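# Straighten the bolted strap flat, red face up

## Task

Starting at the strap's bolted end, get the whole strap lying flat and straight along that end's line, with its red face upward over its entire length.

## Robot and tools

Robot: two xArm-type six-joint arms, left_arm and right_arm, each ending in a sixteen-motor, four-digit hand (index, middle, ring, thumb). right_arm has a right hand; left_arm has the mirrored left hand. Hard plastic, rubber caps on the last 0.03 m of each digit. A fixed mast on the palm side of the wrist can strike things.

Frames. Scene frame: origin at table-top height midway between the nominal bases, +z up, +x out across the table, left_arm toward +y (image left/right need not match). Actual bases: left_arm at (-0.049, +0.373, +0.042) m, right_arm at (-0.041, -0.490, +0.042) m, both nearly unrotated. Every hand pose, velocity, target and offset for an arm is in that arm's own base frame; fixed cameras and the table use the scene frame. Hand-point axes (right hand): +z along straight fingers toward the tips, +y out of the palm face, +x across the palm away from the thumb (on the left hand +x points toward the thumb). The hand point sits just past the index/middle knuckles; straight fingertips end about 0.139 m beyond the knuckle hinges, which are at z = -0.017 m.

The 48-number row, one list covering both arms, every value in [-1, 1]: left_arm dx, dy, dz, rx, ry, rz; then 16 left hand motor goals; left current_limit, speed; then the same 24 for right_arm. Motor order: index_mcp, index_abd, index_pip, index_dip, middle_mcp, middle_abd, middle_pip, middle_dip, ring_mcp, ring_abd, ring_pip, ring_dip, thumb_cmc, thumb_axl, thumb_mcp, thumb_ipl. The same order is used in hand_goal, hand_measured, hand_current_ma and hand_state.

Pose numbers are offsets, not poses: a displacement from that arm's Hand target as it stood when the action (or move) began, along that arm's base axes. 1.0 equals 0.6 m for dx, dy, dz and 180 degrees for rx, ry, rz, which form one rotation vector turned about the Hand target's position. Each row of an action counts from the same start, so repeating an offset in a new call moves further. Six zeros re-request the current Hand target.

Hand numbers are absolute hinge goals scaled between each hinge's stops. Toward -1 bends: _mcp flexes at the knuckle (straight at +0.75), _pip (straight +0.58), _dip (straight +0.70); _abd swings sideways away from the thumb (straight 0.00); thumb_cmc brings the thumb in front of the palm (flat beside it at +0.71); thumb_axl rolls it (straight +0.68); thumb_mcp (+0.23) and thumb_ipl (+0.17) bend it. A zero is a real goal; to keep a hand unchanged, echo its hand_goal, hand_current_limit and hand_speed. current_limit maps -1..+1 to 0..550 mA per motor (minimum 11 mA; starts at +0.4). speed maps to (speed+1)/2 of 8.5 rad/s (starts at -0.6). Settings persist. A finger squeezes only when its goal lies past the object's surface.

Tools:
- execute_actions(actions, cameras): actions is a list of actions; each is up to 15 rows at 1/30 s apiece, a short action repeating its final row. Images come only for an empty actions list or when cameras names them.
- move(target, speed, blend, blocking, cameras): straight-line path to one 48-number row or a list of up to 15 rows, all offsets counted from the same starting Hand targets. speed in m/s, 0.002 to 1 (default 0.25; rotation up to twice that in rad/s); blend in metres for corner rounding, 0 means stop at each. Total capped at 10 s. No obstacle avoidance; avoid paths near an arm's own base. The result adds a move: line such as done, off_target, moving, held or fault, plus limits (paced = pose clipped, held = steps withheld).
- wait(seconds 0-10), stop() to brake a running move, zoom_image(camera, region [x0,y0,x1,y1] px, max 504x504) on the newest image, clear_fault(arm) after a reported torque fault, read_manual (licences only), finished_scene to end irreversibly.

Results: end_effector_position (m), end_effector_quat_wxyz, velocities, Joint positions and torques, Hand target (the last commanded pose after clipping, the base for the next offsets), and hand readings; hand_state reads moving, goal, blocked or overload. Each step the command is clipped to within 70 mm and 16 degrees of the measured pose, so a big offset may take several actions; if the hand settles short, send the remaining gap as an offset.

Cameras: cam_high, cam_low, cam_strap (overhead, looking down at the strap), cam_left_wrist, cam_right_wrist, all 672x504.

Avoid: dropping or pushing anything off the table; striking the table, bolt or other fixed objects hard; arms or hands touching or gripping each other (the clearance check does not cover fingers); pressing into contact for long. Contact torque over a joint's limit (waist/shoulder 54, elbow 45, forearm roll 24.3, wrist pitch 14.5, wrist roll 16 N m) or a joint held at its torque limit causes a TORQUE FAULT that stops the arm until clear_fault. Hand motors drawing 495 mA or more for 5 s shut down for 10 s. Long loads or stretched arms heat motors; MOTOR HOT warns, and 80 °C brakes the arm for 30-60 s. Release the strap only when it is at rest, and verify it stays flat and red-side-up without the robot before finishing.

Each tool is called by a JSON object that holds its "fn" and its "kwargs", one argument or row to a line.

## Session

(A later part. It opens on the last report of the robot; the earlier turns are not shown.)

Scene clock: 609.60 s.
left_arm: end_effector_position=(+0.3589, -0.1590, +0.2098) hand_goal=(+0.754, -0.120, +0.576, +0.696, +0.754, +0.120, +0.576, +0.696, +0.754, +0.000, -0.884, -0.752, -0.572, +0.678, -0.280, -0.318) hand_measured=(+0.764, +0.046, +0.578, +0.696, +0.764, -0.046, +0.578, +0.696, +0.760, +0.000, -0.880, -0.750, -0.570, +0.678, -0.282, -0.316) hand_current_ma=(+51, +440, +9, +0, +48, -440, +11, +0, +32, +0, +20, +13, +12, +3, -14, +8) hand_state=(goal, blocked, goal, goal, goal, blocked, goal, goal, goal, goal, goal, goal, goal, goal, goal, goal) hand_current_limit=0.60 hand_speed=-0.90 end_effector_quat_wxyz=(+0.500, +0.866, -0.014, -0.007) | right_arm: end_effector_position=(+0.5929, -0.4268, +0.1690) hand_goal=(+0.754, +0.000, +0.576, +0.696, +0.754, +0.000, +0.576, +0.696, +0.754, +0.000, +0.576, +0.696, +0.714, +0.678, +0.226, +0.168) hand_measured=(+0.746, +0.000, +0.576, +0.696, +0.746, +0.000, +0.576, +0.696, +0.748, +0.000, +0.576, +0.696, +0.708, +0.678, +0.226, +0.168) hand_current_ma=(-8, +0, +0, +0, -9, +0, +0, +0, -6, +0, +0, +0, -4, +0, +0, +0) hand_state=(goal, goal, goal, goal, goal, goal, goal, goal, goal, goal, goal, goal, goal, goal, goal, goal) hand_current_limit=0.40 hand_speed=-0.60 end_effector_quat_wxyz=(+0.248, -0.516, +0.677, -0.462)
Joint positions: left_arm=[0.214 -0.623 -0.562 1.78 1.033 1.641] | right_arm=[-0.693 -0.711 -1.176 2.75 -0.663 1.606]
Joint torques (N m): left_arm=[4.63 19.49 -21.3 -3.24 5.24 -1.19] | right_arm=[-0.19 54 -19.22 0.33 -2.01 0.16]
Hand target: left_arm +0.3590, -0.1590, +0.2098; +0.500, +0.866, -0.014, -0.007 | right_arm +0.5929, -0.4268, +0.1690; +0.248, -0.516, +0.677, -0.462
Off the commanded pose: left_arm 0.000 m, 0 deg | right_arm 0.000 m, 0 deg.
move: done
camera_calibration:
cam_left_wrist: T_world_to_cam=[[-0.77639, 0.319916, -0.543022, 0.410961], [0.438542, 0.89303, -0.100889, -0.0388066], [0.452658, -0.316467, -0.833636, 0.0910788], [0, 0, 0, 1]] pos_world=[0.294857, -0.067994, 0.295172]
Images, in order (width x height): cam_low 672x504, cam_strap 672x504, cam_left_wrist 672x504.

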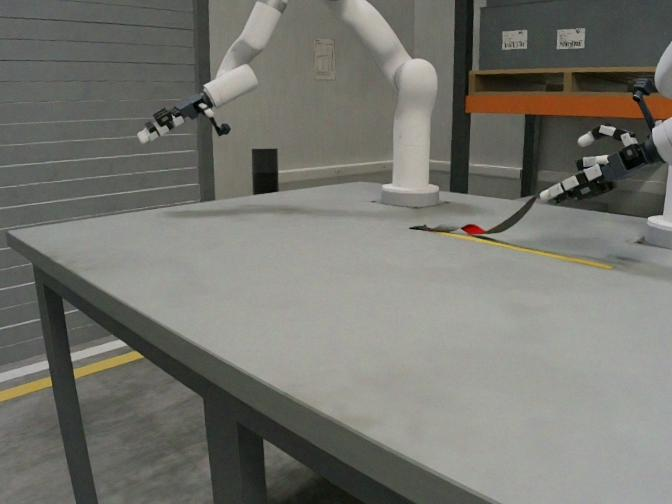

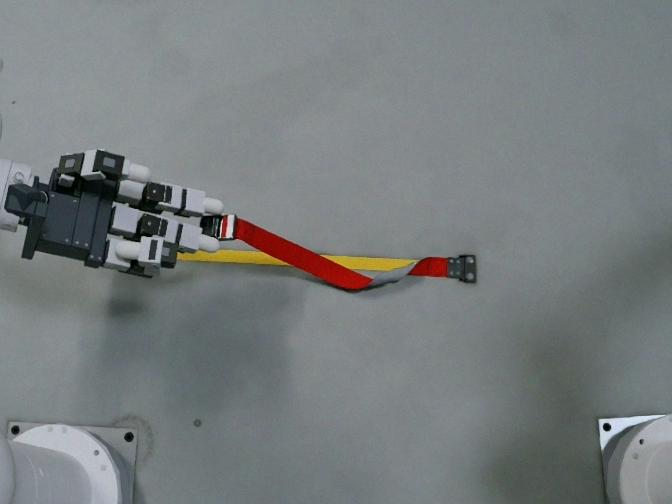

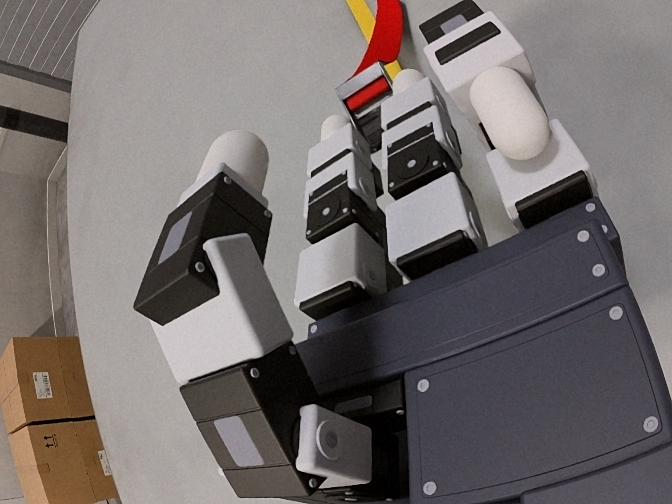

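{"fn": "move", "kwargs": {
  "target": [
    [0.0636,0.0066,-0.0147,0.0043,0.1443,0.0833,0.754,-0.12,0.576,0.696,0.754,0.12,0.576,0.696,0.754,0,-0.884,-0.753,-0.572,0.678,-0.28,-0.318,0.6,-0.9,0,0,0,0,0,0,0.754,0,0.576,0.696,0.754,0,0.576,0.696,0.754,0,0.576,0.696,0.714,0.678,0.226,0.168,0.4,-0.6],
    [0.1106,0.0284,-0.0548,0.0086,0.2886,0.1667,0.754,-0.12,0.576,0.696,0.754,0.12,0.576,0.696,0.754,0,-0.884,-0.753,-0.572,0.678,-0.28,-0.318,0.6,-0.9,0,0,0,0,0,0,0.754,0,0.576,0.696,0.754,0,0.576,0.696,0.754,0,0.576,0.696,0.714,0.678,0.226,0.168,0.4,-0.6],
    [0.1285,0.0595,-0.1097,0.0129,0.4329,0.25,0.754,-0.12,0.576,0.696,0.754,0.12,0.576,0.696,0.754,0,-0.884,-0.753,-0.572,0.678,-0.28,-0.318,0.6,-0.9,0,0,0,0,0,0,0.754,0,0.576,0.696,0.754,0,0.576,0.696,0.754,0,0.576,0.696,0.714,0.678,0.226,0.168,0.4,-0.6]
  ],
  "speed": 0.2,
  "blend": 0.02,
  "cameras": ["cam_strap","cam_low","cam_left_wrist"]
}}

{"fn": "zoom_image", "kwargs": {
  "camera": "cam_strap",
  "region": [130, 180, 490, 330]
}}

{"fn": "zoom_image", "kwargs": {
  "camera": "cam_low",
  "region": [400, 160, 620, 290]
}}

Scene clock: 651.60 s.
left_arm: end_effector_position=(+0.4361, -0.1233, +0.1441) hand_goal=(+0.754, -0.120, +0.576, +0.696, +0.754, +0.120, +0.576, +0.696, +0.754, +0.000, -0.884, -0.752, -0.572, +0.678, -0.280, -0.318) hand_measured=(+0.752, +0.046, +0.576, +0.696, +0.762, -0.044, +0.578, +0.696, +0.758, +0.000, -0.880, -0.750, -0.568, +0.678, -0.282, -0.316) hand_current_ma=(-8, +440, +1, +0, +46, -440, +12, +0, +19, +0, +20, +13, +17, +6, -14, +8) hand_state=(goal, blocked, goal, goal, goal, blocked, goal, goal, goal, goal, goal, goal, goal, goal, goal, goal) hand_current_limit=0.60 hand_speed=-0.90 end_effector_quat_wxyz=(+0.348, +0.622, +0.603, -0.359) | right_arm: end_effector_position=(+0.5929, -0.4268, +0.1690) hand_goal=(+0.754, +0.000, +0.576, +0.696, +0.754, +0.000, +0.576, +0.696, +0.754, +0.000, +0.576, +0.696, +0.714, +0.678, +0.226, +0.168) hand_measured=(+0.746, +0.000, +0.576, +0.696, +0.746, +0.000, +0.576, +0.696, +0.748, +0.000, +0.576, +0.696, +0.708, +0.678, +0.226, +0.168) hand_current_ma=(-8, +0, +0, +0, -9, +0, +0, +0, -6, +0, +0, +0, -4, +0, +0, +0) hand_state=(goal, goal, goal, goal, goal, goal, goal, goal, goal, goal, goal, goal, goal, goal, goal, goal) hand_current_limit=0.40 hand_speed=-0.60 end_effector_quat_wxyz=(+0.248, -0.516, +0.677, -0.462)
Joint positions: left_arm=[0.163 -0.549 -0.567 1.774 1.051 -0.02] | right_arm=[-0.693 -0.711 -1.176 2.75 -0.663 1.606]
Joint torques (N m): left_arm=[-11.34 18.79 -23.44 2.27 4.95 -1.43] | right_arm=[-0.43 54.05 -18.74 0.64 -1.94 0.12]
Hand target: left_arm +0.4361, -0.1233, +0.1440; +0.348, +0.622, +0.603, -0.359 | right_arm +0.5929, -0.4268, +0.1690; +0.248, -0.516, +0.677, -0.462
Off the commanded pose: left_arm 0.000 m, 0 deg | right_arm 0.000 m, 0 deg.
move: done
camera_calibration:
cam_left_wrist: T_world_to_cam=[[-0.630402, -0.386844, 0.673012, 0.0977944], [-0.515011, 0.857122, 0.0102658, 0.284278], [-0.580825, -0.340137, -0.73956, 0.446871], [0, 0, 0, 1]] pos_world=[0.46761, -0.0538324, 0.261753]
Images, in order (width x height): cam_low 672x504, cam_strap 672x504, cam_left_wrist 672x504.

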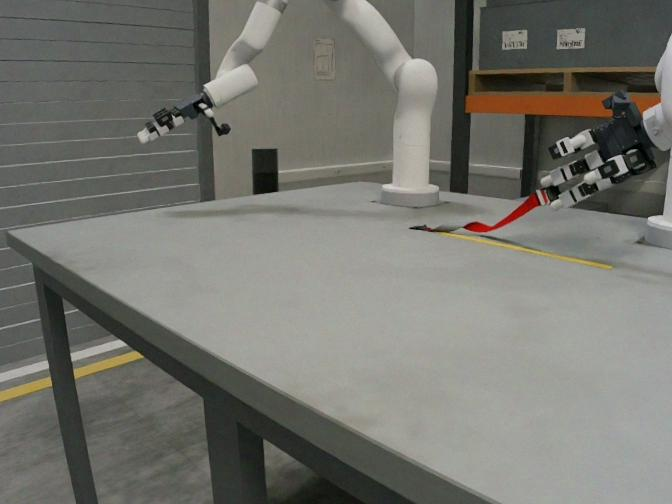

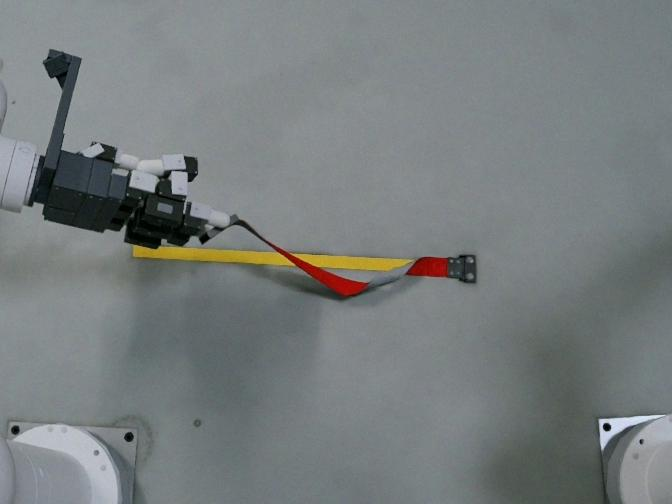

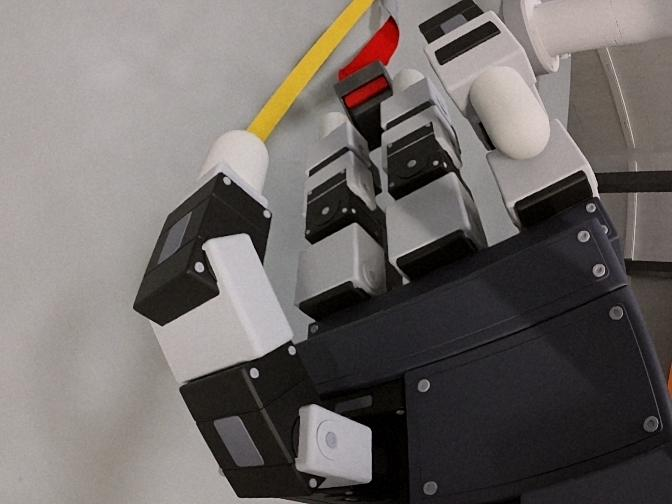

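Scaled by 1.400 from the camera's 672x504 image, which has a finer 960x720 frame.

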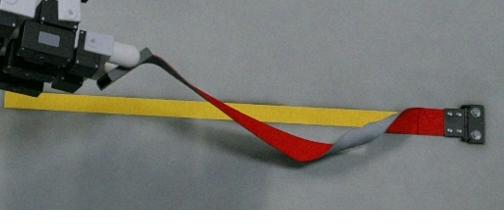

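Scaled by 2.291 from the camera's 672x504 image, which has a finer 960x720 frame.

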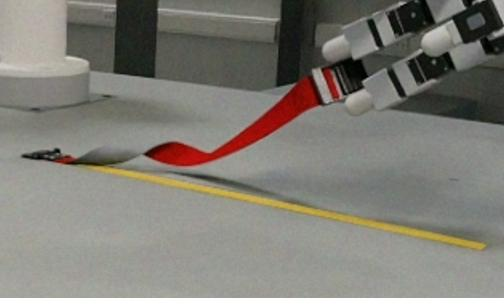

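{"fn": "move", "kwargs": {
  "target": [
    [-0.016,0.0352,-0.0548,0.0043,0.1443,0.0833,0.754,-0.12,0.576,0.696,0.754,0.12,0.576,0.696,0.754,0,-0.884,-0.753,-0.572,0.678,-0.28,-0.318,0.6,-0.9,0,0,0,0,0,0,0.754,0,0.576,0.696,0.754,0,0.576,0.696,0.754,0,0.576,0.696,0.714,0.678,0.226,0.168,0.4,-0.6],
    [-0.0617,0.0648,-0.095,0.0086,0.2886,0.1667,0.754,-0.12,0.576,0.696,0.754,0.12,0.576,0.696,0.754,0,-0.884,-0.753,-0.572,0.678,-0.28,-0.318,0.6,-0.9,0,0,0,0,0,0,0.754,0,0.576,0.696,0.754,0,0.576,0.696,0.754,0,0.576,0.696,0.714,0.678,0.226,0.168,0.4,-0.6],
    [-0.1247,0.0821,-0.1097,0.0129,0.4329,0.25,0.754,-0.12,0.576,0.696,0.754,0.12,0.576,0.696,0.754,0,-0.884,-0.753,-0.572,0.678,-0.28,-0.318,0.6,-0.9,0,0,0,0,0,0,0.754,0,0.576,0.696,0.754,0,0.576,0.696,0.754,0,0.576,0.696,0.714,0.678,0.226,0.168,0.4,-0.6]
  ],
  "speed": 0.2,
  "blend": 0.02,
  "cameras": ["cam_strap","cam_low","cam_left_wrist"]
}}

{"fn": "zoom_image", "kwargs": {
  "camera": "cam_strap",
  "region": [130, 180, 490, 330]
}}

{"fn": "zoom_image", "kwargs": {
  "camera": "cam_low",
  "region": [400, 160, 620, 290]
}}

Scene clock: 674.70 s.
left_arm: end_effector_position=(+0.3612, -0.0740, +0.0782) hand_goal=(+0.754, -0.120, +0.576, +0.696, +0.754, +0.120, +0.576, +0.696, +0.754, +0.000, -0.884, -0.752, -0.572, +0.678, -0.280, -0.318) hand_measured=(+0.742, +0.046, +0.574, +0.696, +0.742, -0.044, +0.572, +0.696, +0.750, +0.000, -0.880, -0.750, -0.570, +0.678, -0.280, -0.316) hand_current_ma=(-63, +440, -14, +0, -61, -440, -18, +0, -18, +0, +20, +13, +13, +6, -2, +8) hand_state=(goal, blocked, goal, goal, goal, blocked, goal, goal, goal, goal, goal, goal, goal, goal, goal, goal) hand_current_limit=0.60 hand_speed=-0.90 end_effector_quat_wxyz=(-0.007, +0.013, +0.866, -0.500) | right_arm: end_effector_position=(+0.5929, -0.4268, +0.1690) hand_goal=(+0.754, +0.000, +0.576, +0.696, +0.754, +0.000, +0.576, +0.696, +0.754, +0.000, +0.576, +0.696, +0.714, +0.678, +0.226, +0.168) hand_measured=(+0.746, +0.000, +0.576, +0.696, +0.746, +0.000, +0.576, +0.696, +0.748, +0.000, +0.576, +0.696, +0.708, +0.678, +0.226, +0.168) hand_current_ma=(-8, +0, +0, +0, -9, +0, +0, +0, -6, +0, +0, +0, -4, +0, +0, +0) hand_state=(goal, goal, goal, goal, goal, goal, goal, goal, goal, goal, goal, goal, goal, goal, goal, goal) hand_current_limit=0.40 hand_speed=-0.60 end_effector_quat_wxyz=(+0.248, -0.516, +0.677, -0.462)
Joint positions: left_arm=[0.187 -0.622 -0.664 1.811 1.058 -1.617] | right_arm=[-0.693 -0.711 -1.176 2.75 -0.663 1.606]
Joint torques (N m): left_arm=[2.94 22.03 -23.63 2.35 -1.27 -1.41] | right_arm=[0 53.78 -18.56 1.14 -1.98 0.27]
Hand target: left_arm +0.3612, -0.0740, +0.0781; -0.007, +0.013, +0.866, -0.500 | right_arm +0.5929, -0.4268, +0.1690; +0.248, -0.516, +0.677, -0.462
Off the commanded pose: left_arm 0.000 m, 0 deg | right_arm 0.000 m, 0 deg.
move: done
camera_calibration:
cam_left_wrist: T_world_to_cam=[[0.775903, -0.345021, 0.528143, -0.379545], [-0.400454, 0.377519, 0.834935, 0.0628852], [-0.487454, -0.859325, 0.154753, 0.229382], [0, 0, 0, 1]] pos_world=[0.431486, 0.0424229, 0.112451]
Images, in order (width x height): cam_low 672x504, cam_strap 672x504, cam_left_wrist 672x504.

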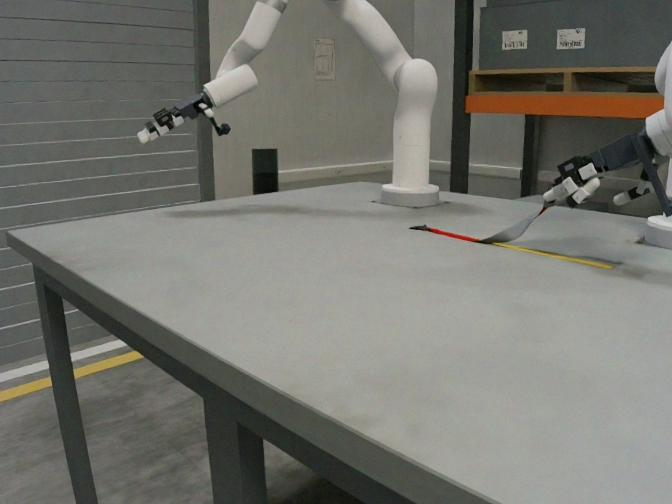

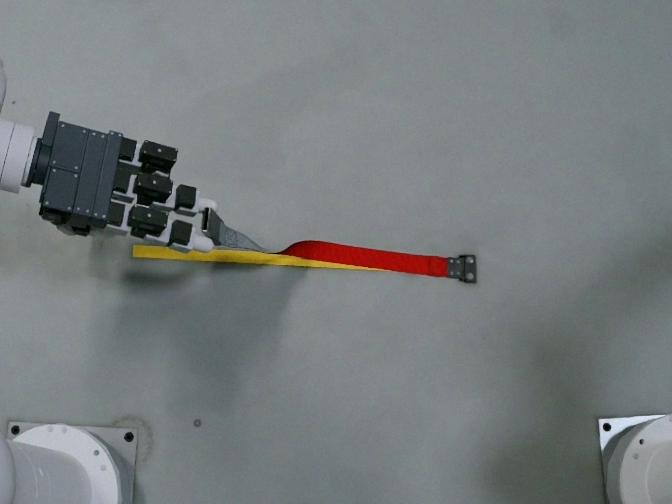

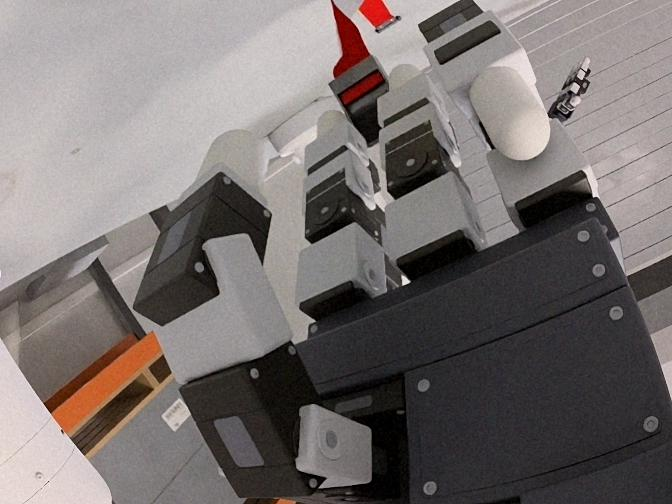

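Scaled by 1.400 from the camera's 672x504 image, which has a finer 960x720 frame.

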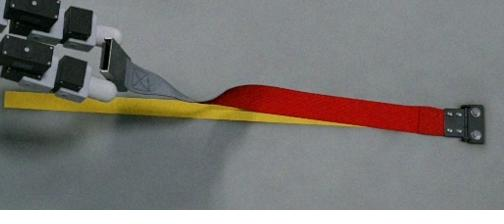

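Scaled by 2.291 from the camera's 672x504 image, which has a finer 960x720 frame.

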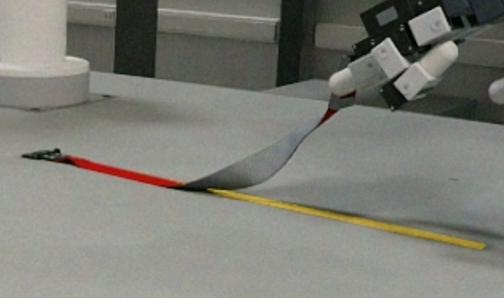

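{"fn": "move", "kwargs": {
  "target": [
    [-0.0636,-0.0066,0.0147,0.0043,0.1443,0.0833,0.754,-0.12,0.576,0.696,0.754,0.12,0.576,0.696,0.754,0,-0.884,-0.753,-0.572,0.678,-0.28,-0.318,0.6,-0.9,0,0,0,0,0,0,0.754,0,0.576,0.696,0.754,0,0.576,0.696,0.754,0,0.576,0.696,0.714,0.678,0.226,0.168,0.4,-0.6],
    [-0.1106,-0.0284,0.0549,0.0086,0.2886,0.1667,0.754,-0.12,0.576,0.696,0.754,0.12,0.576,0.696,0.754,0,-0.884,-0.753,-0.572,0.678,-0.28,-0.318,0.6,-0.9,0,0,0,0,0,0,0.754,0,0.576,0.696,0.754,0,0.576,0.696,0.754,0,0.576,0.696,0.714,0.678,0.226,0.168,0.4,-0.6],
    [-0.1285,-0.0595,0.1097,0.0129,0.4329,0.25,0.754,-0.12,0.576,0.696,0.754,0.12,0.576,0.696,0.754,0,-0.884,-0.753,-0.572,0.678,-0.28,-0.318,0.6,-0.9,0,0,0,0,0,0,0.754,0,0.576,0.696,0.754,0,0.576,0.696,0.754,0,0.576,0.696,0.714,0.678,0.226,0.168,0.4,-0.6],
    [-0.1125,-0.0917,0.1646,0.0171,0.5771,0.3333,0.754,-0.12,0.576,0.696,0.754,0.12,0.576,0.696,0.754,0,-0.884,-0.753,-0.572,0.678,-0.28,-0.318,0.6,-0.9,0,0,0,0,0,0,0.754,0,0.576,0.696,0.754,0,0.576,0.696,0.754,0,0.576,0.696,0.714,0.678,0.226,0.168,0.4,-0.6],
    [-0.0669,-0.1162,0.2047,0.0214,0.7214,0.4167,0.754,-0.12,0.576,0.696,0.754,0.12,0.576,0.696,0.754,0,-0.884,-0.753,-0.572,0.678,-0.28,-0.318,0.6,-0.9,0,0,0,0,0,0,0.754,0,0.576,0.696,0.754,0,0.576,0.696,0.754,0,0.576,0.696,0.714,0.678,0.226,0.168,0.4,-0.6],
    [-0.0038,-0.1266,0.2194,0.0256,0.8609,0.4972,0.754,-0.12,0.576,0.696,0.754,0.12,0.576,0.696,0.754,0,-0.884,-0.753,-0.572,0.678,-0.28,-0.318,0.6,-0.9,0,0,0,0,0,0,0.754,0,0.576,0.696,0.754,0,0.576,0.696,0.754,0,0.576,0.696,0.714,0.678,0.226,0.168,0.4,-0.6]
  ],
  "speed": 0.22,
  "blend": 0.02,
  "cameras": ["cam_strap","cam_low","cam_left_wrist"]
}}

{"fn": "zoom_image", "kwargs": {
  "camera": "cam_strap",
  "region": [130, 180, 490, 330]
}}

{"fn": "zoom_image", "kwargs": {
  "camera": "cam_low",
  "region": [400, 160, 620, 290]
}}

Scene clock: 707.30 s.
left_arm: end_effector_position=(+0.3590, -0.1500, +0.2099) hand_goal=(+0.754, -0.120, +0.576, +0.696, +0.754, +0.120, +0.576, +0.696, +0.754, +0.000, -0.884, -0.752, -0.572, +0.678, -0.280, -0.318) hand_measured=(+0.764, +0.046, +0.578, +0.696, +0.762, -0.044, +0.578, +0.696, +0.758, +0.000, -0.880, -0.750, -0.574, +0.678, -0.282, -0.316) hand_current_ma=(+56, +440, +12, +0, +46, -440, +10, +0, +22, +0, +20, +13, -13, -5, -13, +8) hand_state=(goal, blocked, goal, goal, goal, blocked, goal, goal, goal, goal, goal, goal, goal, goal, goal, goal) hand_current_limit=0.60 hand_speed=-0.90 end_effector_quat_wxyz=(+0.500, +0.866, -0.021, -0.003) | right_arm: end_effector_position=(+0.5929, -0.4268, +0.1690) hand_goal=(+0.754, +0.000, +0.576, +0.696, +0.754, +0.000, +0.576, +0.696, +0.754, +0.000, +0.576, +0.696, +0.714, +0.678, +0.226, +0.168) hand_measured=(+0.746, +0.000, +0.576, +0.696, +0.746, +0.000, +0.576, +0.696, +0.748, +0.000, +0.576, +0.696, +0.708, +0.678, +0.226, +0.168) hand_current_ma=(-8, +0, +0, +0, -9, +0, +0, +0, -6, +0, +0, +0, -4, +0, +0, +0) hand_state=(goal, goal, goal, goal, goal, goal, goal, goal, goal, goal, goal, goal, goal, goal, goal, goal) hand_current_limit=0.40 hand_speed=-0.60 end_effector_quat_wxyz=(+0.248, -0.516, +0.677, -0.462)
Joint positions: left_arm=[0.238 -0.627 -0.571 1.807 1.033 -4.631] | right_arm=[-0.693 -0.711 -1.176 2.75 -0.663 1.606]
Joint torques (N m): left_arm=[-10.48 58.55 -0.86 2.96 2.45 -1.18] | right_arm=[-0.11 53.94 -17.91 1.05 -1.95 0.27]
Hand target: left_arm +0.3590, -0.1500, +0.2098; +0.500, +0.866, -0.021, -0.003 | right_arm +0.5929, -0.4268, +0.1690; +0.248, -0.516, +0.677, -0.462
Off the commanded pose: left_arm 0.000 m, 0 deg | right_arm 0.000 m, 0 deg.
move: done
camera_calibration:
cam_left_wrist: T_world_to_cam=[[-0.765631, 0.325904, -0.554613, 0.407589], [0.447392, 0.889272, -0.0950574, -0.0517332], [0.462222, -0.320908, -0.826661, 0.0884015], [0, 0, 0, 1]] pos_world=[0.294347, -0.0584613, 0.294215]
Images, in order (width x height): cam_low 672x504, cam_strap 672x504, cam_left_wrist 672x504.

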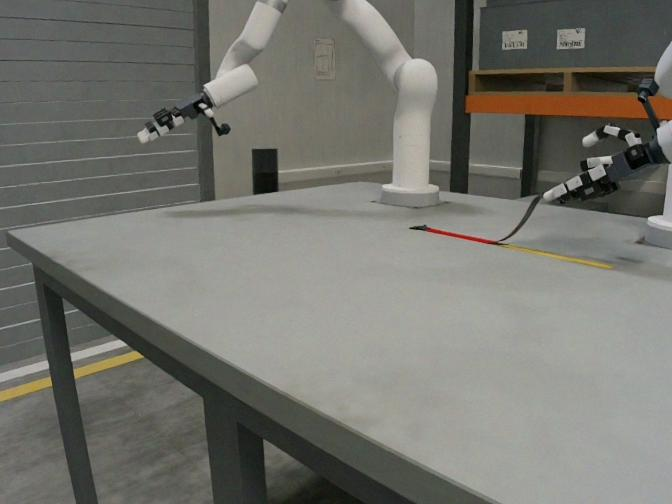

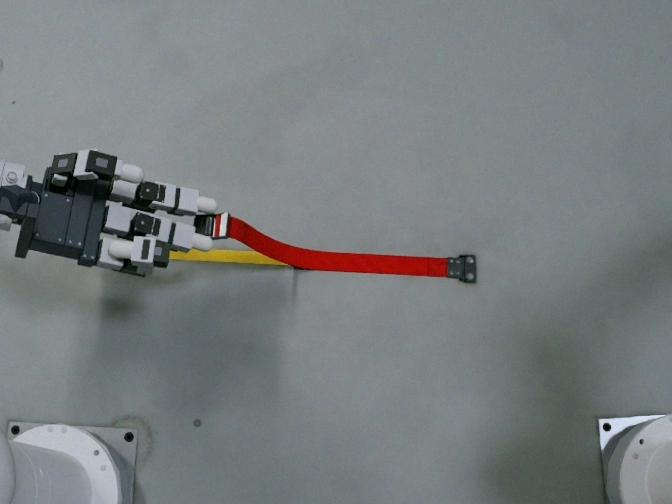

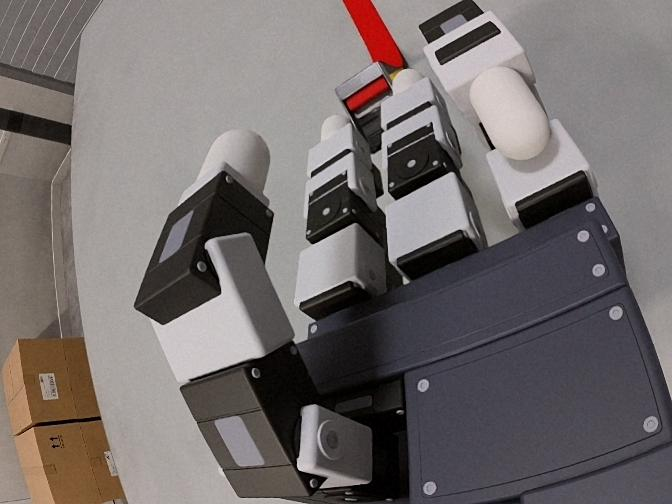

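Scaled by 1.400 from the camera's 672x504 image, which has a finer 960x720 frame.

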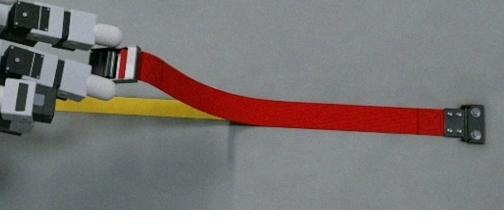

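Scaled by 2.291 from the camera's 672x504 image, which has a finer 960x720 frame.

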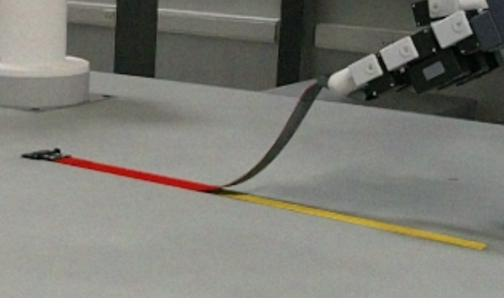

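{"fn": "move", "kwargs": {
  "target": [
    [0.0063,0.0125,-0.0982,0.0834,0.0023,0.0028,0.754,-0.12,0.576,0.696,0.754,0.12,0.576,0.696,0.754,0,-0.884,-0.753,-0.572,0.678,-0.28,-0.318,0.6,-0.9,0,0,0,0,0,0,0.754,0,0.576,0.696,0.754,0,0.576,0.696,0.754,0,0.576,0.696,0.714,0.678,0.226,0.168,0.4,-0.6]
  ],
  "speed": 0.12,
  "cameras": ["cam_strap","cam_low","cam_left_wrist"]
}}

{"fn": "zoom_image", "kwargs": {
  "camera": "cam_strap",
  "region": [130, 190, 330, 320]
}}

{"fn": "zoom_image", "kwargs": {
  "camera": "cam_low",
  "region": [400, 160, 620, 290]
}}

Scene clock: 735.70 s.
left_arm: end_effector_position=(+0.3627, -0.1425, +0.1509) hand_goal=(+0.754, -0.120, +0.576, +0.696, +0.754, +0.120, +0.576, +0.696, +0.754, +0.000, -0.884, -0.752, -0.572, +0.678, -0.280, -0.318) hand_measured=(+0.764, +0.046, +0.578, +0.696, +0.762, -0.044, +0.578, +0.696, +0.758, +0.000, -0.880, -0.750, -0.574, +0.678, -0.282, -0.316) hand_current_ma=(+56, +440, +12, +0, +46, -440, +10, +0, +22, +0, +20, +13, -13, -5, -13, +8) hand_state=(goal, blocked, goal, goal, goal, blocked, goal, goal, goal, goal, goal, goal, goal, goal, goal, goal) hand_current_limit=0.60 hand_speed=-0.90 end_effector_quat_wxyz=(+0.382, +0.924, -0.015, -0.007) | right_arm: end_effector_position=(+0.5929, -0.4268, +0.1690) hand_goal=(+0.754, +0.000, +0.576, +0.696, +0.754, +0.000, +0.576, +0.696, +0.754, +0.000, +0.576, +0.696, +0.714, +0.678, +0.226, +0.168) hand_measured=(+0.746, +0.000, +0.576, +0.696, +0.746, +0.000, +0.576, +0.696, +0.748, +0.000, +0.576, +0.696, +0.708, +0.678, +0.226, +0.168) hand_current_ma=(-8, +0, +0, +0, -9, +0, +0, +0, -6, +0, +0, +0, -4, +0, +0, +0) hand_state=(goal, goal, goal, goal, goal, goal, goal, goal, goal, goal, goal, goal, goal, goal, goal, goal) hand_current_limit=0.40 hand_speed=-0.60 end_effector_quat_wxyz=(+0.248, -0.516, +0.677, -0.462)
Joint positions: left_arm=[0.209 -0.626 -0.571 1.759 0.773 -4.637] | right_arm=[-0.693 -0.711 -1.176 2.75 -0.663 1.606]
Joint torques (N m): left_arm=[-12.82 20.95 -1.15 -3.32 -1.35 1.4] | right_arm=[0.01 53.43 -17.43 1.16 -1.96 0.27]
Hand target: left_arm +0.3627, -0.1425, +0.1509; +0.382, +0.924, -0.015, -0.007 | right_arm +0.5929, -0.4268, +0.1690; +0.248, -0.516, +0.677, -0.462
Off the commanded pose: left_arm 0.000 m, 0 deg | right_arm 0.000 m, 0 deg.
move: done
camera_calibration:
cam_left_wrist: T_world_to_cam=[[-0.772774, 0.45108, -0.446484, 0.379434], [0.439621, 0.887818, 0.136062, -0.0979996], [0.457771, -0.0911389, -0.884386, 0.0833361], [0, 0, 0, 1]] pos_world=[0.298151, -0.0765543, 0.256447]
Images, in order (width x height): cam_low 672x504, cam_strap 672x504, cam_left_wrist 672x504.

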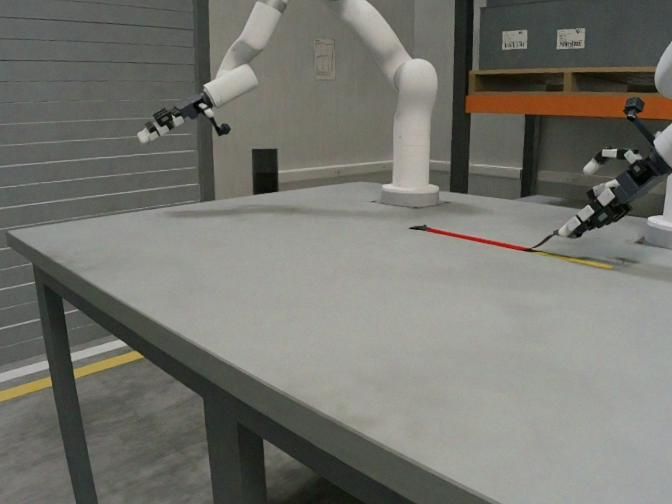

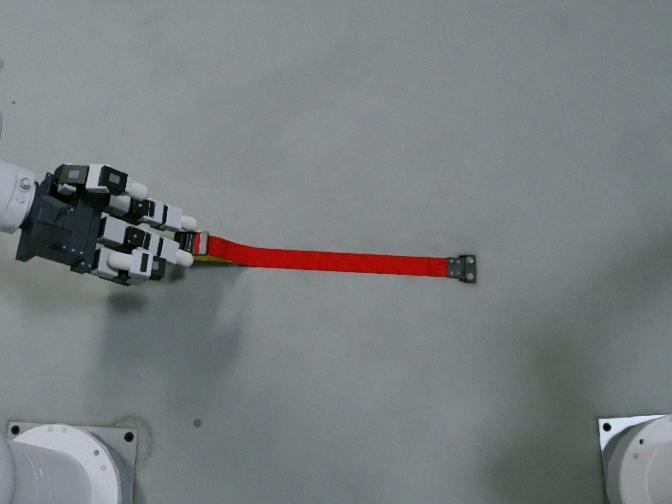

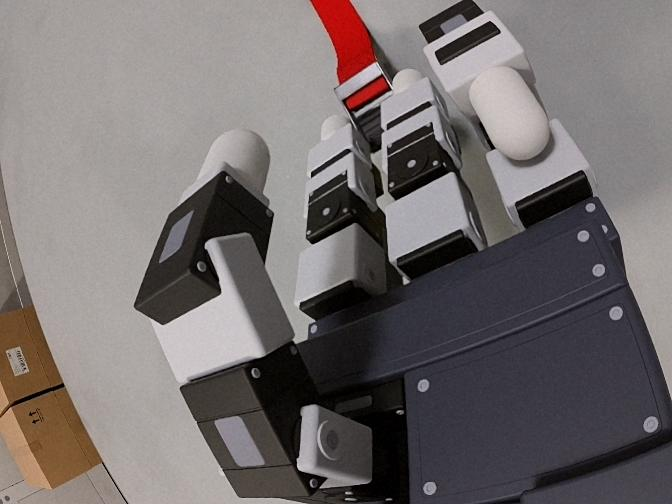

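Scaled by 2.520 from the camera's 672x504 image, which has a finer 960x720 frame.

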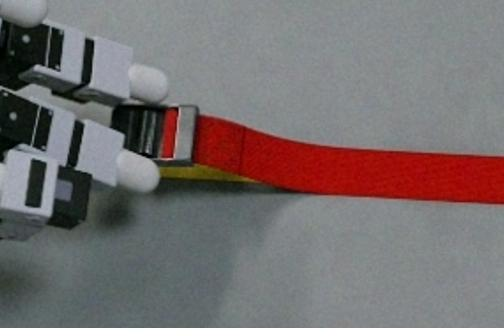

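Scaled by 2.291 from the camera's 672x504 image, which has a finer 960x720 frame.

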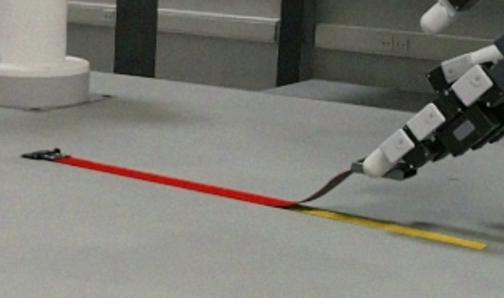

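{"fn": "move", "kwargs": {
  "target": [
    [0.0013,0.04,-0.079,0,0,0,0.754,-0.12,0.576,0.696,0.754,0.12,0.576,0.696,0.754,0,-0.884,-0.753,-0.572,0.678,-0.28,-0.318,0.6,-0.9,0,0,0,0,0,0,0.754,0,0.576,0.696,0.754,0,0.576,0.696,0.754,0,0.576,0.696,0.714,0.678,0.226,0.168,0.4,-0.6]
  ],
  "speed": 0.05,
  "cameras": ["cam_strap","cam_low","cam_left_wrist"]
}}

{"fn": "zoom_image", "kwargs": {
  "camera": "cam_strap",
  "region": [130, 190, 330, 320]
}}

{"fn": "zoom_image", "kwargs": {
  "camera": "cam_low",
  "region": [480, 200, 620, 290]
}}

Scene clock: 754.53 s.
left_arm: end_effector_position=(+0.3635, -0.1185, +0.1035) hand_goal=(+0.754, -0.120, +0.576, +0.696, +0.754, +0.120, +0.576, +0.696, +0.754, +0.000, -0.884, -0.752, -0.572, +0.678, -0.280, -0.318) hand_measured=(+0.728, +0.002, +0.560, +0.688, +0.730, +0.002, +0.556, +0.688, +0.758, +0.000, -0.880, -0.750, -0.574, +0.678, -0.282, -0.316) hand_current_ma=(-141, +440, -79, -41, -127, -440, -96, -38, +22, +0, +20, +13, -12, -5, -13, +8) hand_state=(blocked, blocked, goal, goal, blocked, blocked, goal, goal, goal, goal, goal, goal, goal, goal, goal, goal) hand_current_limit=0.60 hand_speed=-0.90 end_effector_quat_wxyz=(+0.382, +0.924, -0.015, -0.006) | right_arm: end_effector_position=(+0.5929, -0.4268, +0.1690) hand_goal=(+0.754, +0.000, +0.576, +0.696, +0.754, +0.000, +0.576, +0.696, +0.754, +0.000, +0.576, +0.696, +0.714, +0.678, +0.226, +0.168) hand_measured=(+0.746, +0.000, +0.576, +0.696, +0.746, +0.000, +0.576, +0.696, +0.748, +0.000, +0.576, +0.696, +0.708, +0.678, +0.226, +0.168) hand_current_ma=(-8, +0, +0, +0, -9, +0, +0, +0, -6, +0, +0, +0, -4, +0, +0, +0) hand_state=(goal, goal, goal, goal, goal, goal, goal, goal, goal, goal, goal, goal, goal, goal, goal, goal) hand_current_limit=0.40 hand_speed=-0.60 end_effector_quat_wxyz=(+0.248, -0.516, +0.677, -0.462)
Joint positions: left_arm=[0.274 -0.777 -0.634 1.734 0.752 -4.514] | right_arm=[-0.693 -0.711 -1.176 2.75 -0.663 1.606]
Joint torques (N m): left_arm=[1.91 21.8 -19.14 -2.96 -2.79 1.27] | right_arm=[-0.07 53.95 -17.45 1.32 -1.98 0.19]
Hand target: left_arm +0.3635, -0.1185, +0.1035; +0.382, +0.924, -0.015, -0.007 | right_arm +0.5929, -0.4268, +0.1690; +0.248, -0.516, +0.677, -0.462
Off the commanded pose: left_arm 0.000 m, 0 deg | right_arm 0.000 m, 0 deg.
move: done
camera_calibration:
cam_left_wrist: T_world_to_cam=[[-0.772721, 0.451188, -0.446466, 0.348094], [0.439715, 0.887763, 0.136116, -0.113266], [0.45777, -0.0911379, -0.884387, 0.0433262], [0, 0, 0, 1]] pos_world=[0.298951, -0.052554, 0.209147]
Images, in order (width x height): cam_low 672x504, cam_strap 672x504, cam_left_wrist 672x504.

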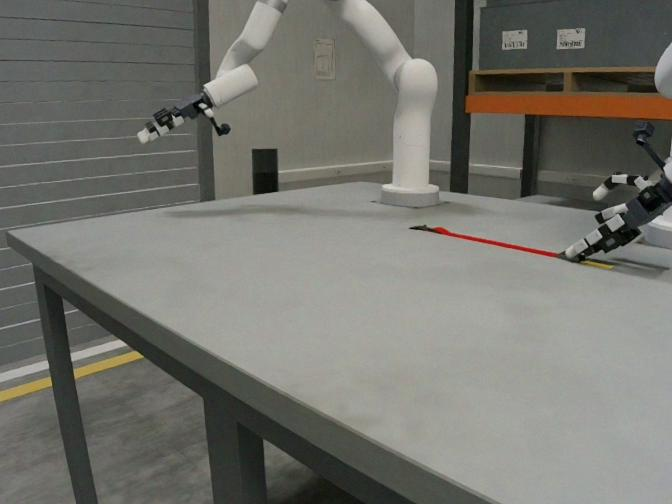

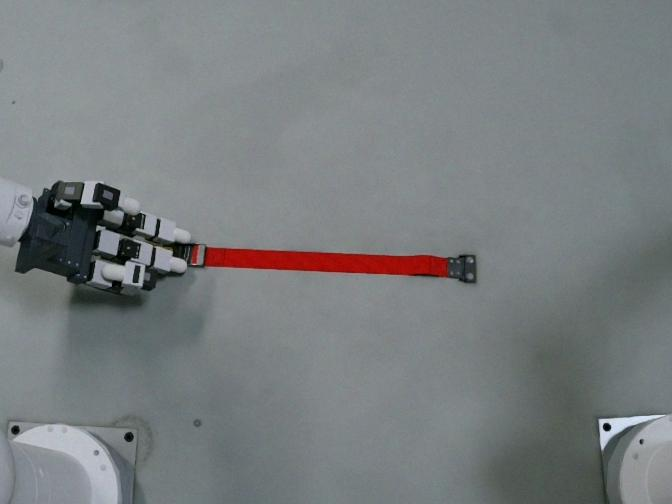

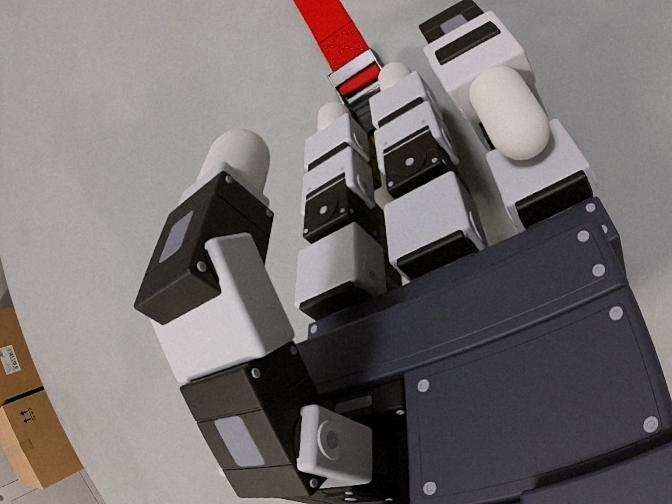

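Scaled by 2.520 from the camera's 672x504 image, which has a finer 960x720 frame.

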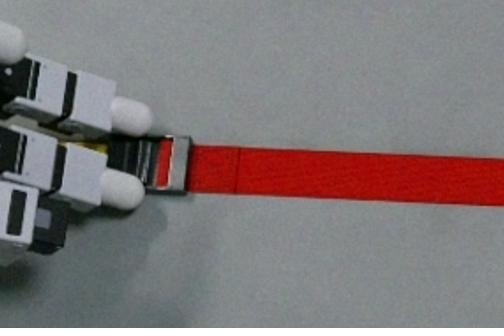

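Scaled by 3.600 from the camera's 672x504 image, which has a finer 960x720 frame.

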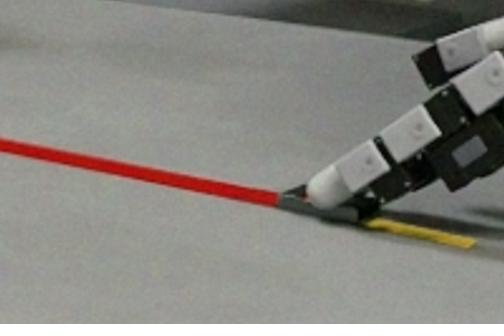

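{"fn": "zoom_image", "kwargs": {
  "camera": "cam_low",
  "region": [545, 235, 605, 280]
}}

{"fn": "zoom_image", "kwargs": {
  "camera": "cam_low",
  "region": [400, 210, 490, 260]
}}

{"fn": "zoom_image", "kwargs": {
  "camera": "cam_left_wrist",
  "region": [280, 20, 440, 140]
}}

{"fn": "zoom_image", "kwargs": {
  "camera": "cam_strap",
  "region": [380, 230, 490, 300]
}}

Scaled by 8.400 from the camera's 672x504 image, which has a finer 960x720 frame.

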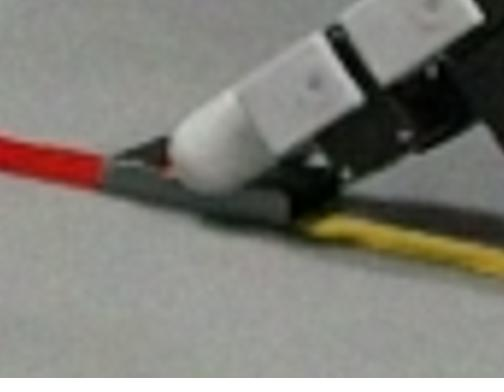

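Scaled by 5.600 from the camera's 672x504 image, which has a finer 960x720 frame.

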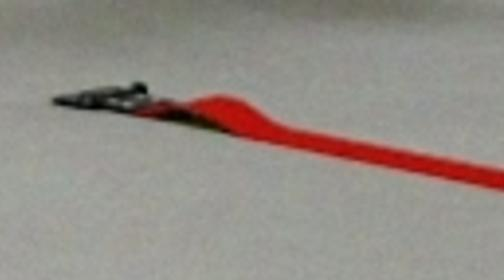

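Scaled by 3.150 from the camera's 672x504 image, which has a finer 960x720 frame.

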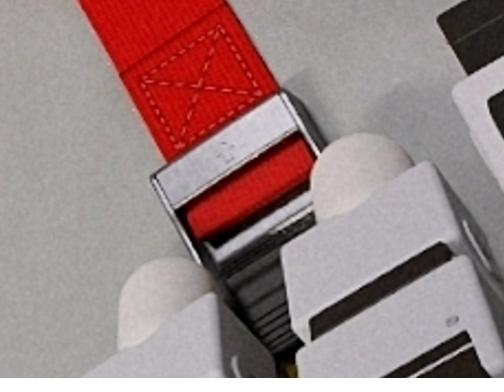

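Scaled by 4.582 from the camera's 672x504 image, which has a finer 960x720 frame.

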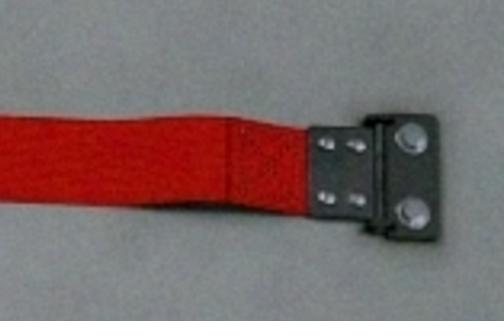

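{"fn": "move", "kwargs": {
  "target": [
    [0,0,0.01,0,0,0,0.754,-0.12,0.576,0.696,0.754,0.12,0.576,0.696,0.754,0,-0.884,-0.753,-0.572,0.678,-0.28,-0.318,0.6,-0.9,0,0,0,0,0,0,0.754,0,0.576,0.696,0.754,0,0.576,0.696,0.754,0,0.576,0.696,0.714,0.678,0.226,0.168,0.4,-0.6],
    [0,0,0.013,0,0,0,0.754,0.2,0.576,0.696,0.754,-0.2,0.576,0.696,0.754,0,-0.884,-0.753,-0.572,0.678,-0.28,-0.318,0.6,-0.9,0,0,0,0,0,0,0.754,0,0.576,0.696,0.754,0,0.576,0.696,0.754,0,0.576,0.696,0.714,0.678,0.226,0.168,0.4,-0.6],
    [0,0,0.06,0,0,0,0.754,0.2,0.576,0.696,0.754,-0.2,0.576,0.696,0.754,0,-0.884,-0.753,-0.572,0.678,-0.28,-0.318,0.6,-0.9,0,0,0,0,0,0,0.754,0,0.576,0.696,0.754,0,0.576,0.696,0.754,0,0.576,0.696,0.714,0.678,0.226,0.168,0.4,-0.6]
  ],
  "speed": 0.05,
  "cameras": ["cam_strap","cam_low","cam_left_wrist"]
}}

{"fn": "zoom_image", "kwargs": {
  "camera": "cam_strap",
  "region": [130, 190, 270, 320]
}}

{"fn": "zoom_image", "kwargs": {
  "camera": "cam_low",
  "region": [400, 200, 620, 290]
}}

Scene clock: 799.97 s.
left_arm: end_effector_position=(+0.3635, -0.1185, +0.1395) hand_goal=(+0.754, +0.200, +0.576, +0.696, +0.754, -0.200, +0.576, +0.696, +0.754, +0.000, -0.884, -0.752, -0.572, +0.678, -0.280, -0.318) hand_measured=(+0.758, +0.194, +0.574, +0.694, +0.758, -0.194, +0.574, +0.694, +0.758, +0.000, -0.880, -0.750, -0.574, +0.678, -0.282, -0.316) hand_current_ma=(+18, -21, -5, -12, +18, +22, -6, -12, +22, +0, +20, +13, -12, -5, -13, +8) hand_state=(goal, goal, goal, goal, goal, goal, goal, goal, goal, goal, goal, goal, goal, goal, goal, goal) hand_current_limit=0.60 hand_speed=-0.90 end_effector_quat_wxyz=(+0.382, +0.924, -0.015, -0.007) | right_arm: end_effector_position=(+0.5929, -0.4268, +0.1690) hand_goal=(+0.754, +0.000, +0.576, +0.696, +0.754, +0.000, +0.576, +0.696, +0.754, +0.000, +0.576, +0.696, +0.714, +0.678, +0.226, +0.168) hand_measured=(+0.746, +0.000, +0.576, +0.696, +0.746, +0.000, +0.576, +0.696, +0.748, +0.000, +0.576, +0.696, +0.708, +0.678, +0.226, +0.168) hand_current_ma=(-8, +0, +0, +0, -9, +0, +0, +0, -6, +0, +0, +0, -4, +0, +0, +0) hand_state=(goal, goal, goal, goal, goal, goal, goal, goal, goal, goal, goal, goal, goal, goal, goal, goal) hand_current_limit=0.40 hand_speed=-0.60 end_effector_quat_wxyz=(+0.248, -0.516, +0.677, -0.462)
Joint positions: left_arm=[0.274 -0.667 -0.597 1.809 0.766 -4.618] | right_arm=[-0.693 -0.711 -1.176 2.75 -0.663 1.606]
Joint torques (N m): left_arm=[3.6 57.9 -0.48 2.19 4.95 -1.15] | right_arm=[-0.18 53.68 -16.85 1.51 -1.92 0.25]
Hand target: left_arm +0.3635, -0.1185, +0.1395; +0.382, +0.924, -0.015, -0.007 | right_arm +0.5929, -0.4268, +0.1690; +0.248, -0.516, +0.677, -0.462
Off the commanded pose: left_arm 0.000 m, 0 deg | right_arm 0.000 m, 0 deg.
move: done
camera_calibration:
cam_left_wrist: T_world_to_cam=[[-0.77274, 0.451149, -0.446473, 0.364128], [0.439681, 0.887783, 0.136097, -0.118136], [0.457771, -0.0911383, -0.884387, 0.0750755], [0, 0, 0, 1]] pos_world=[0.298951, -0.0525541, 0.245047]
Images, in order (width x height): cam_low 672x504, cam_strap 672x504, cam_left_wrist 672x504.

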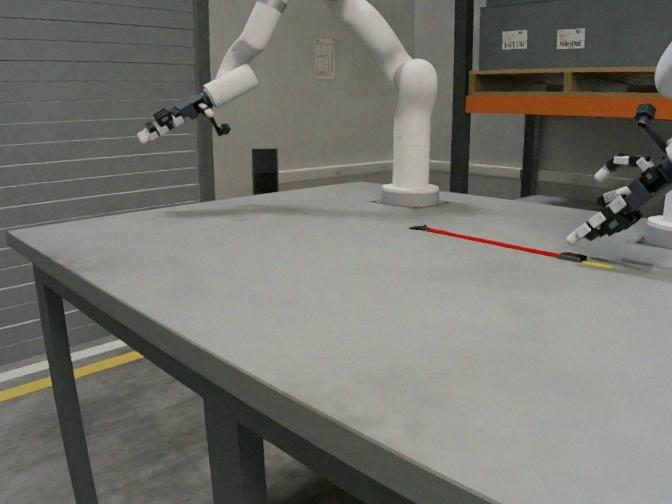

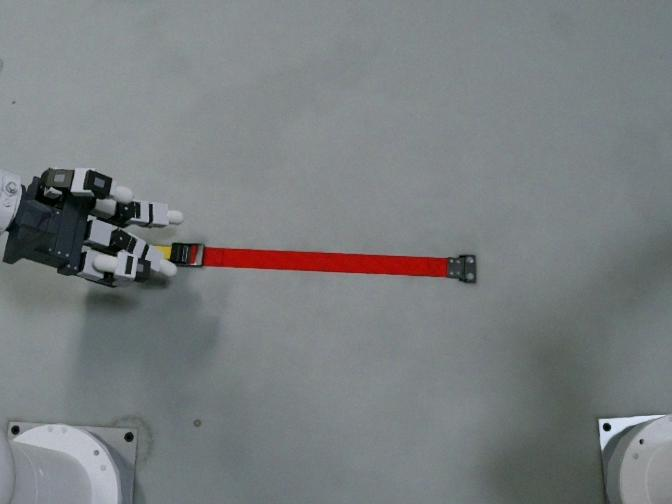

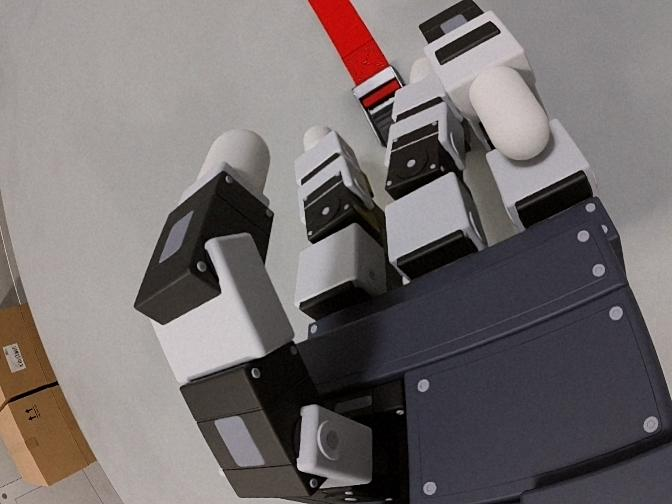

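Scaled by 3.600 from the camera's 672x504 image, which has a finer 960x720 frame.

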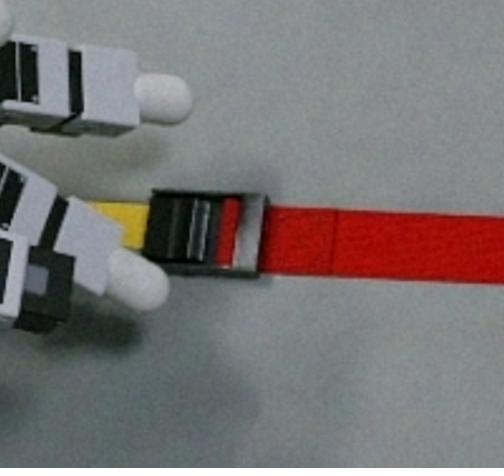

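Scaled by 2.291 from the camera's 672x504 image, which has a finer 960x720 frame.

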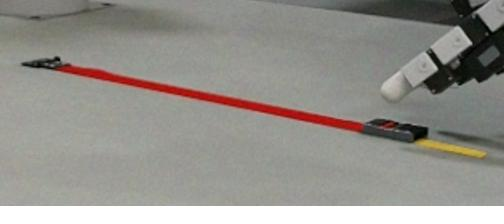

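{"fn": "zoom_image", "kwargs": {
  "camera": "cam_low",
  "region": [400, 210, 490, 260]
}}

{"fn": "zoom_image", "kwargs": {
  "camera": "cam_strap",
  "region": [370, 220, 490, 310]
}}

{"fn": "zoom_image", "kwargs": {
  "camera": "cam_low",
  "region": [470, 220, 620, 280]
}}

Scaled by 5.600 from the camera's 672x504 image, which has a finer 960x720 frame.

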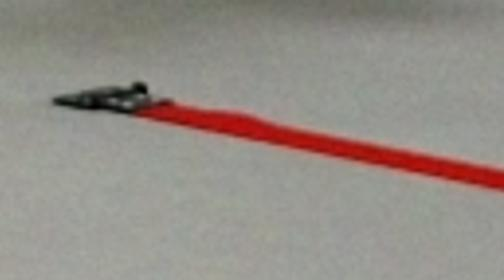

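Scaled by 4.200 from the camera's 672x504 image, which has a finer 960x720 frame.

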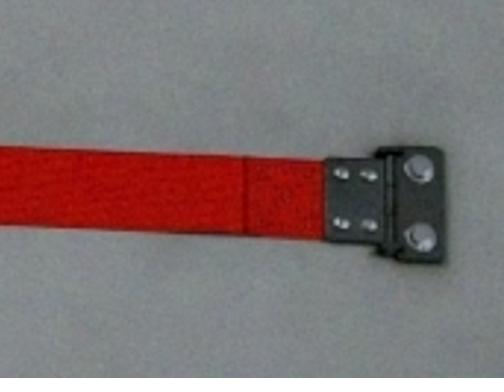

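Scaled by 3.360 from the camera's 672x504 image, which has a finer 960x720 frame.

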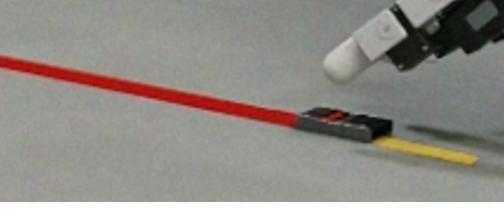

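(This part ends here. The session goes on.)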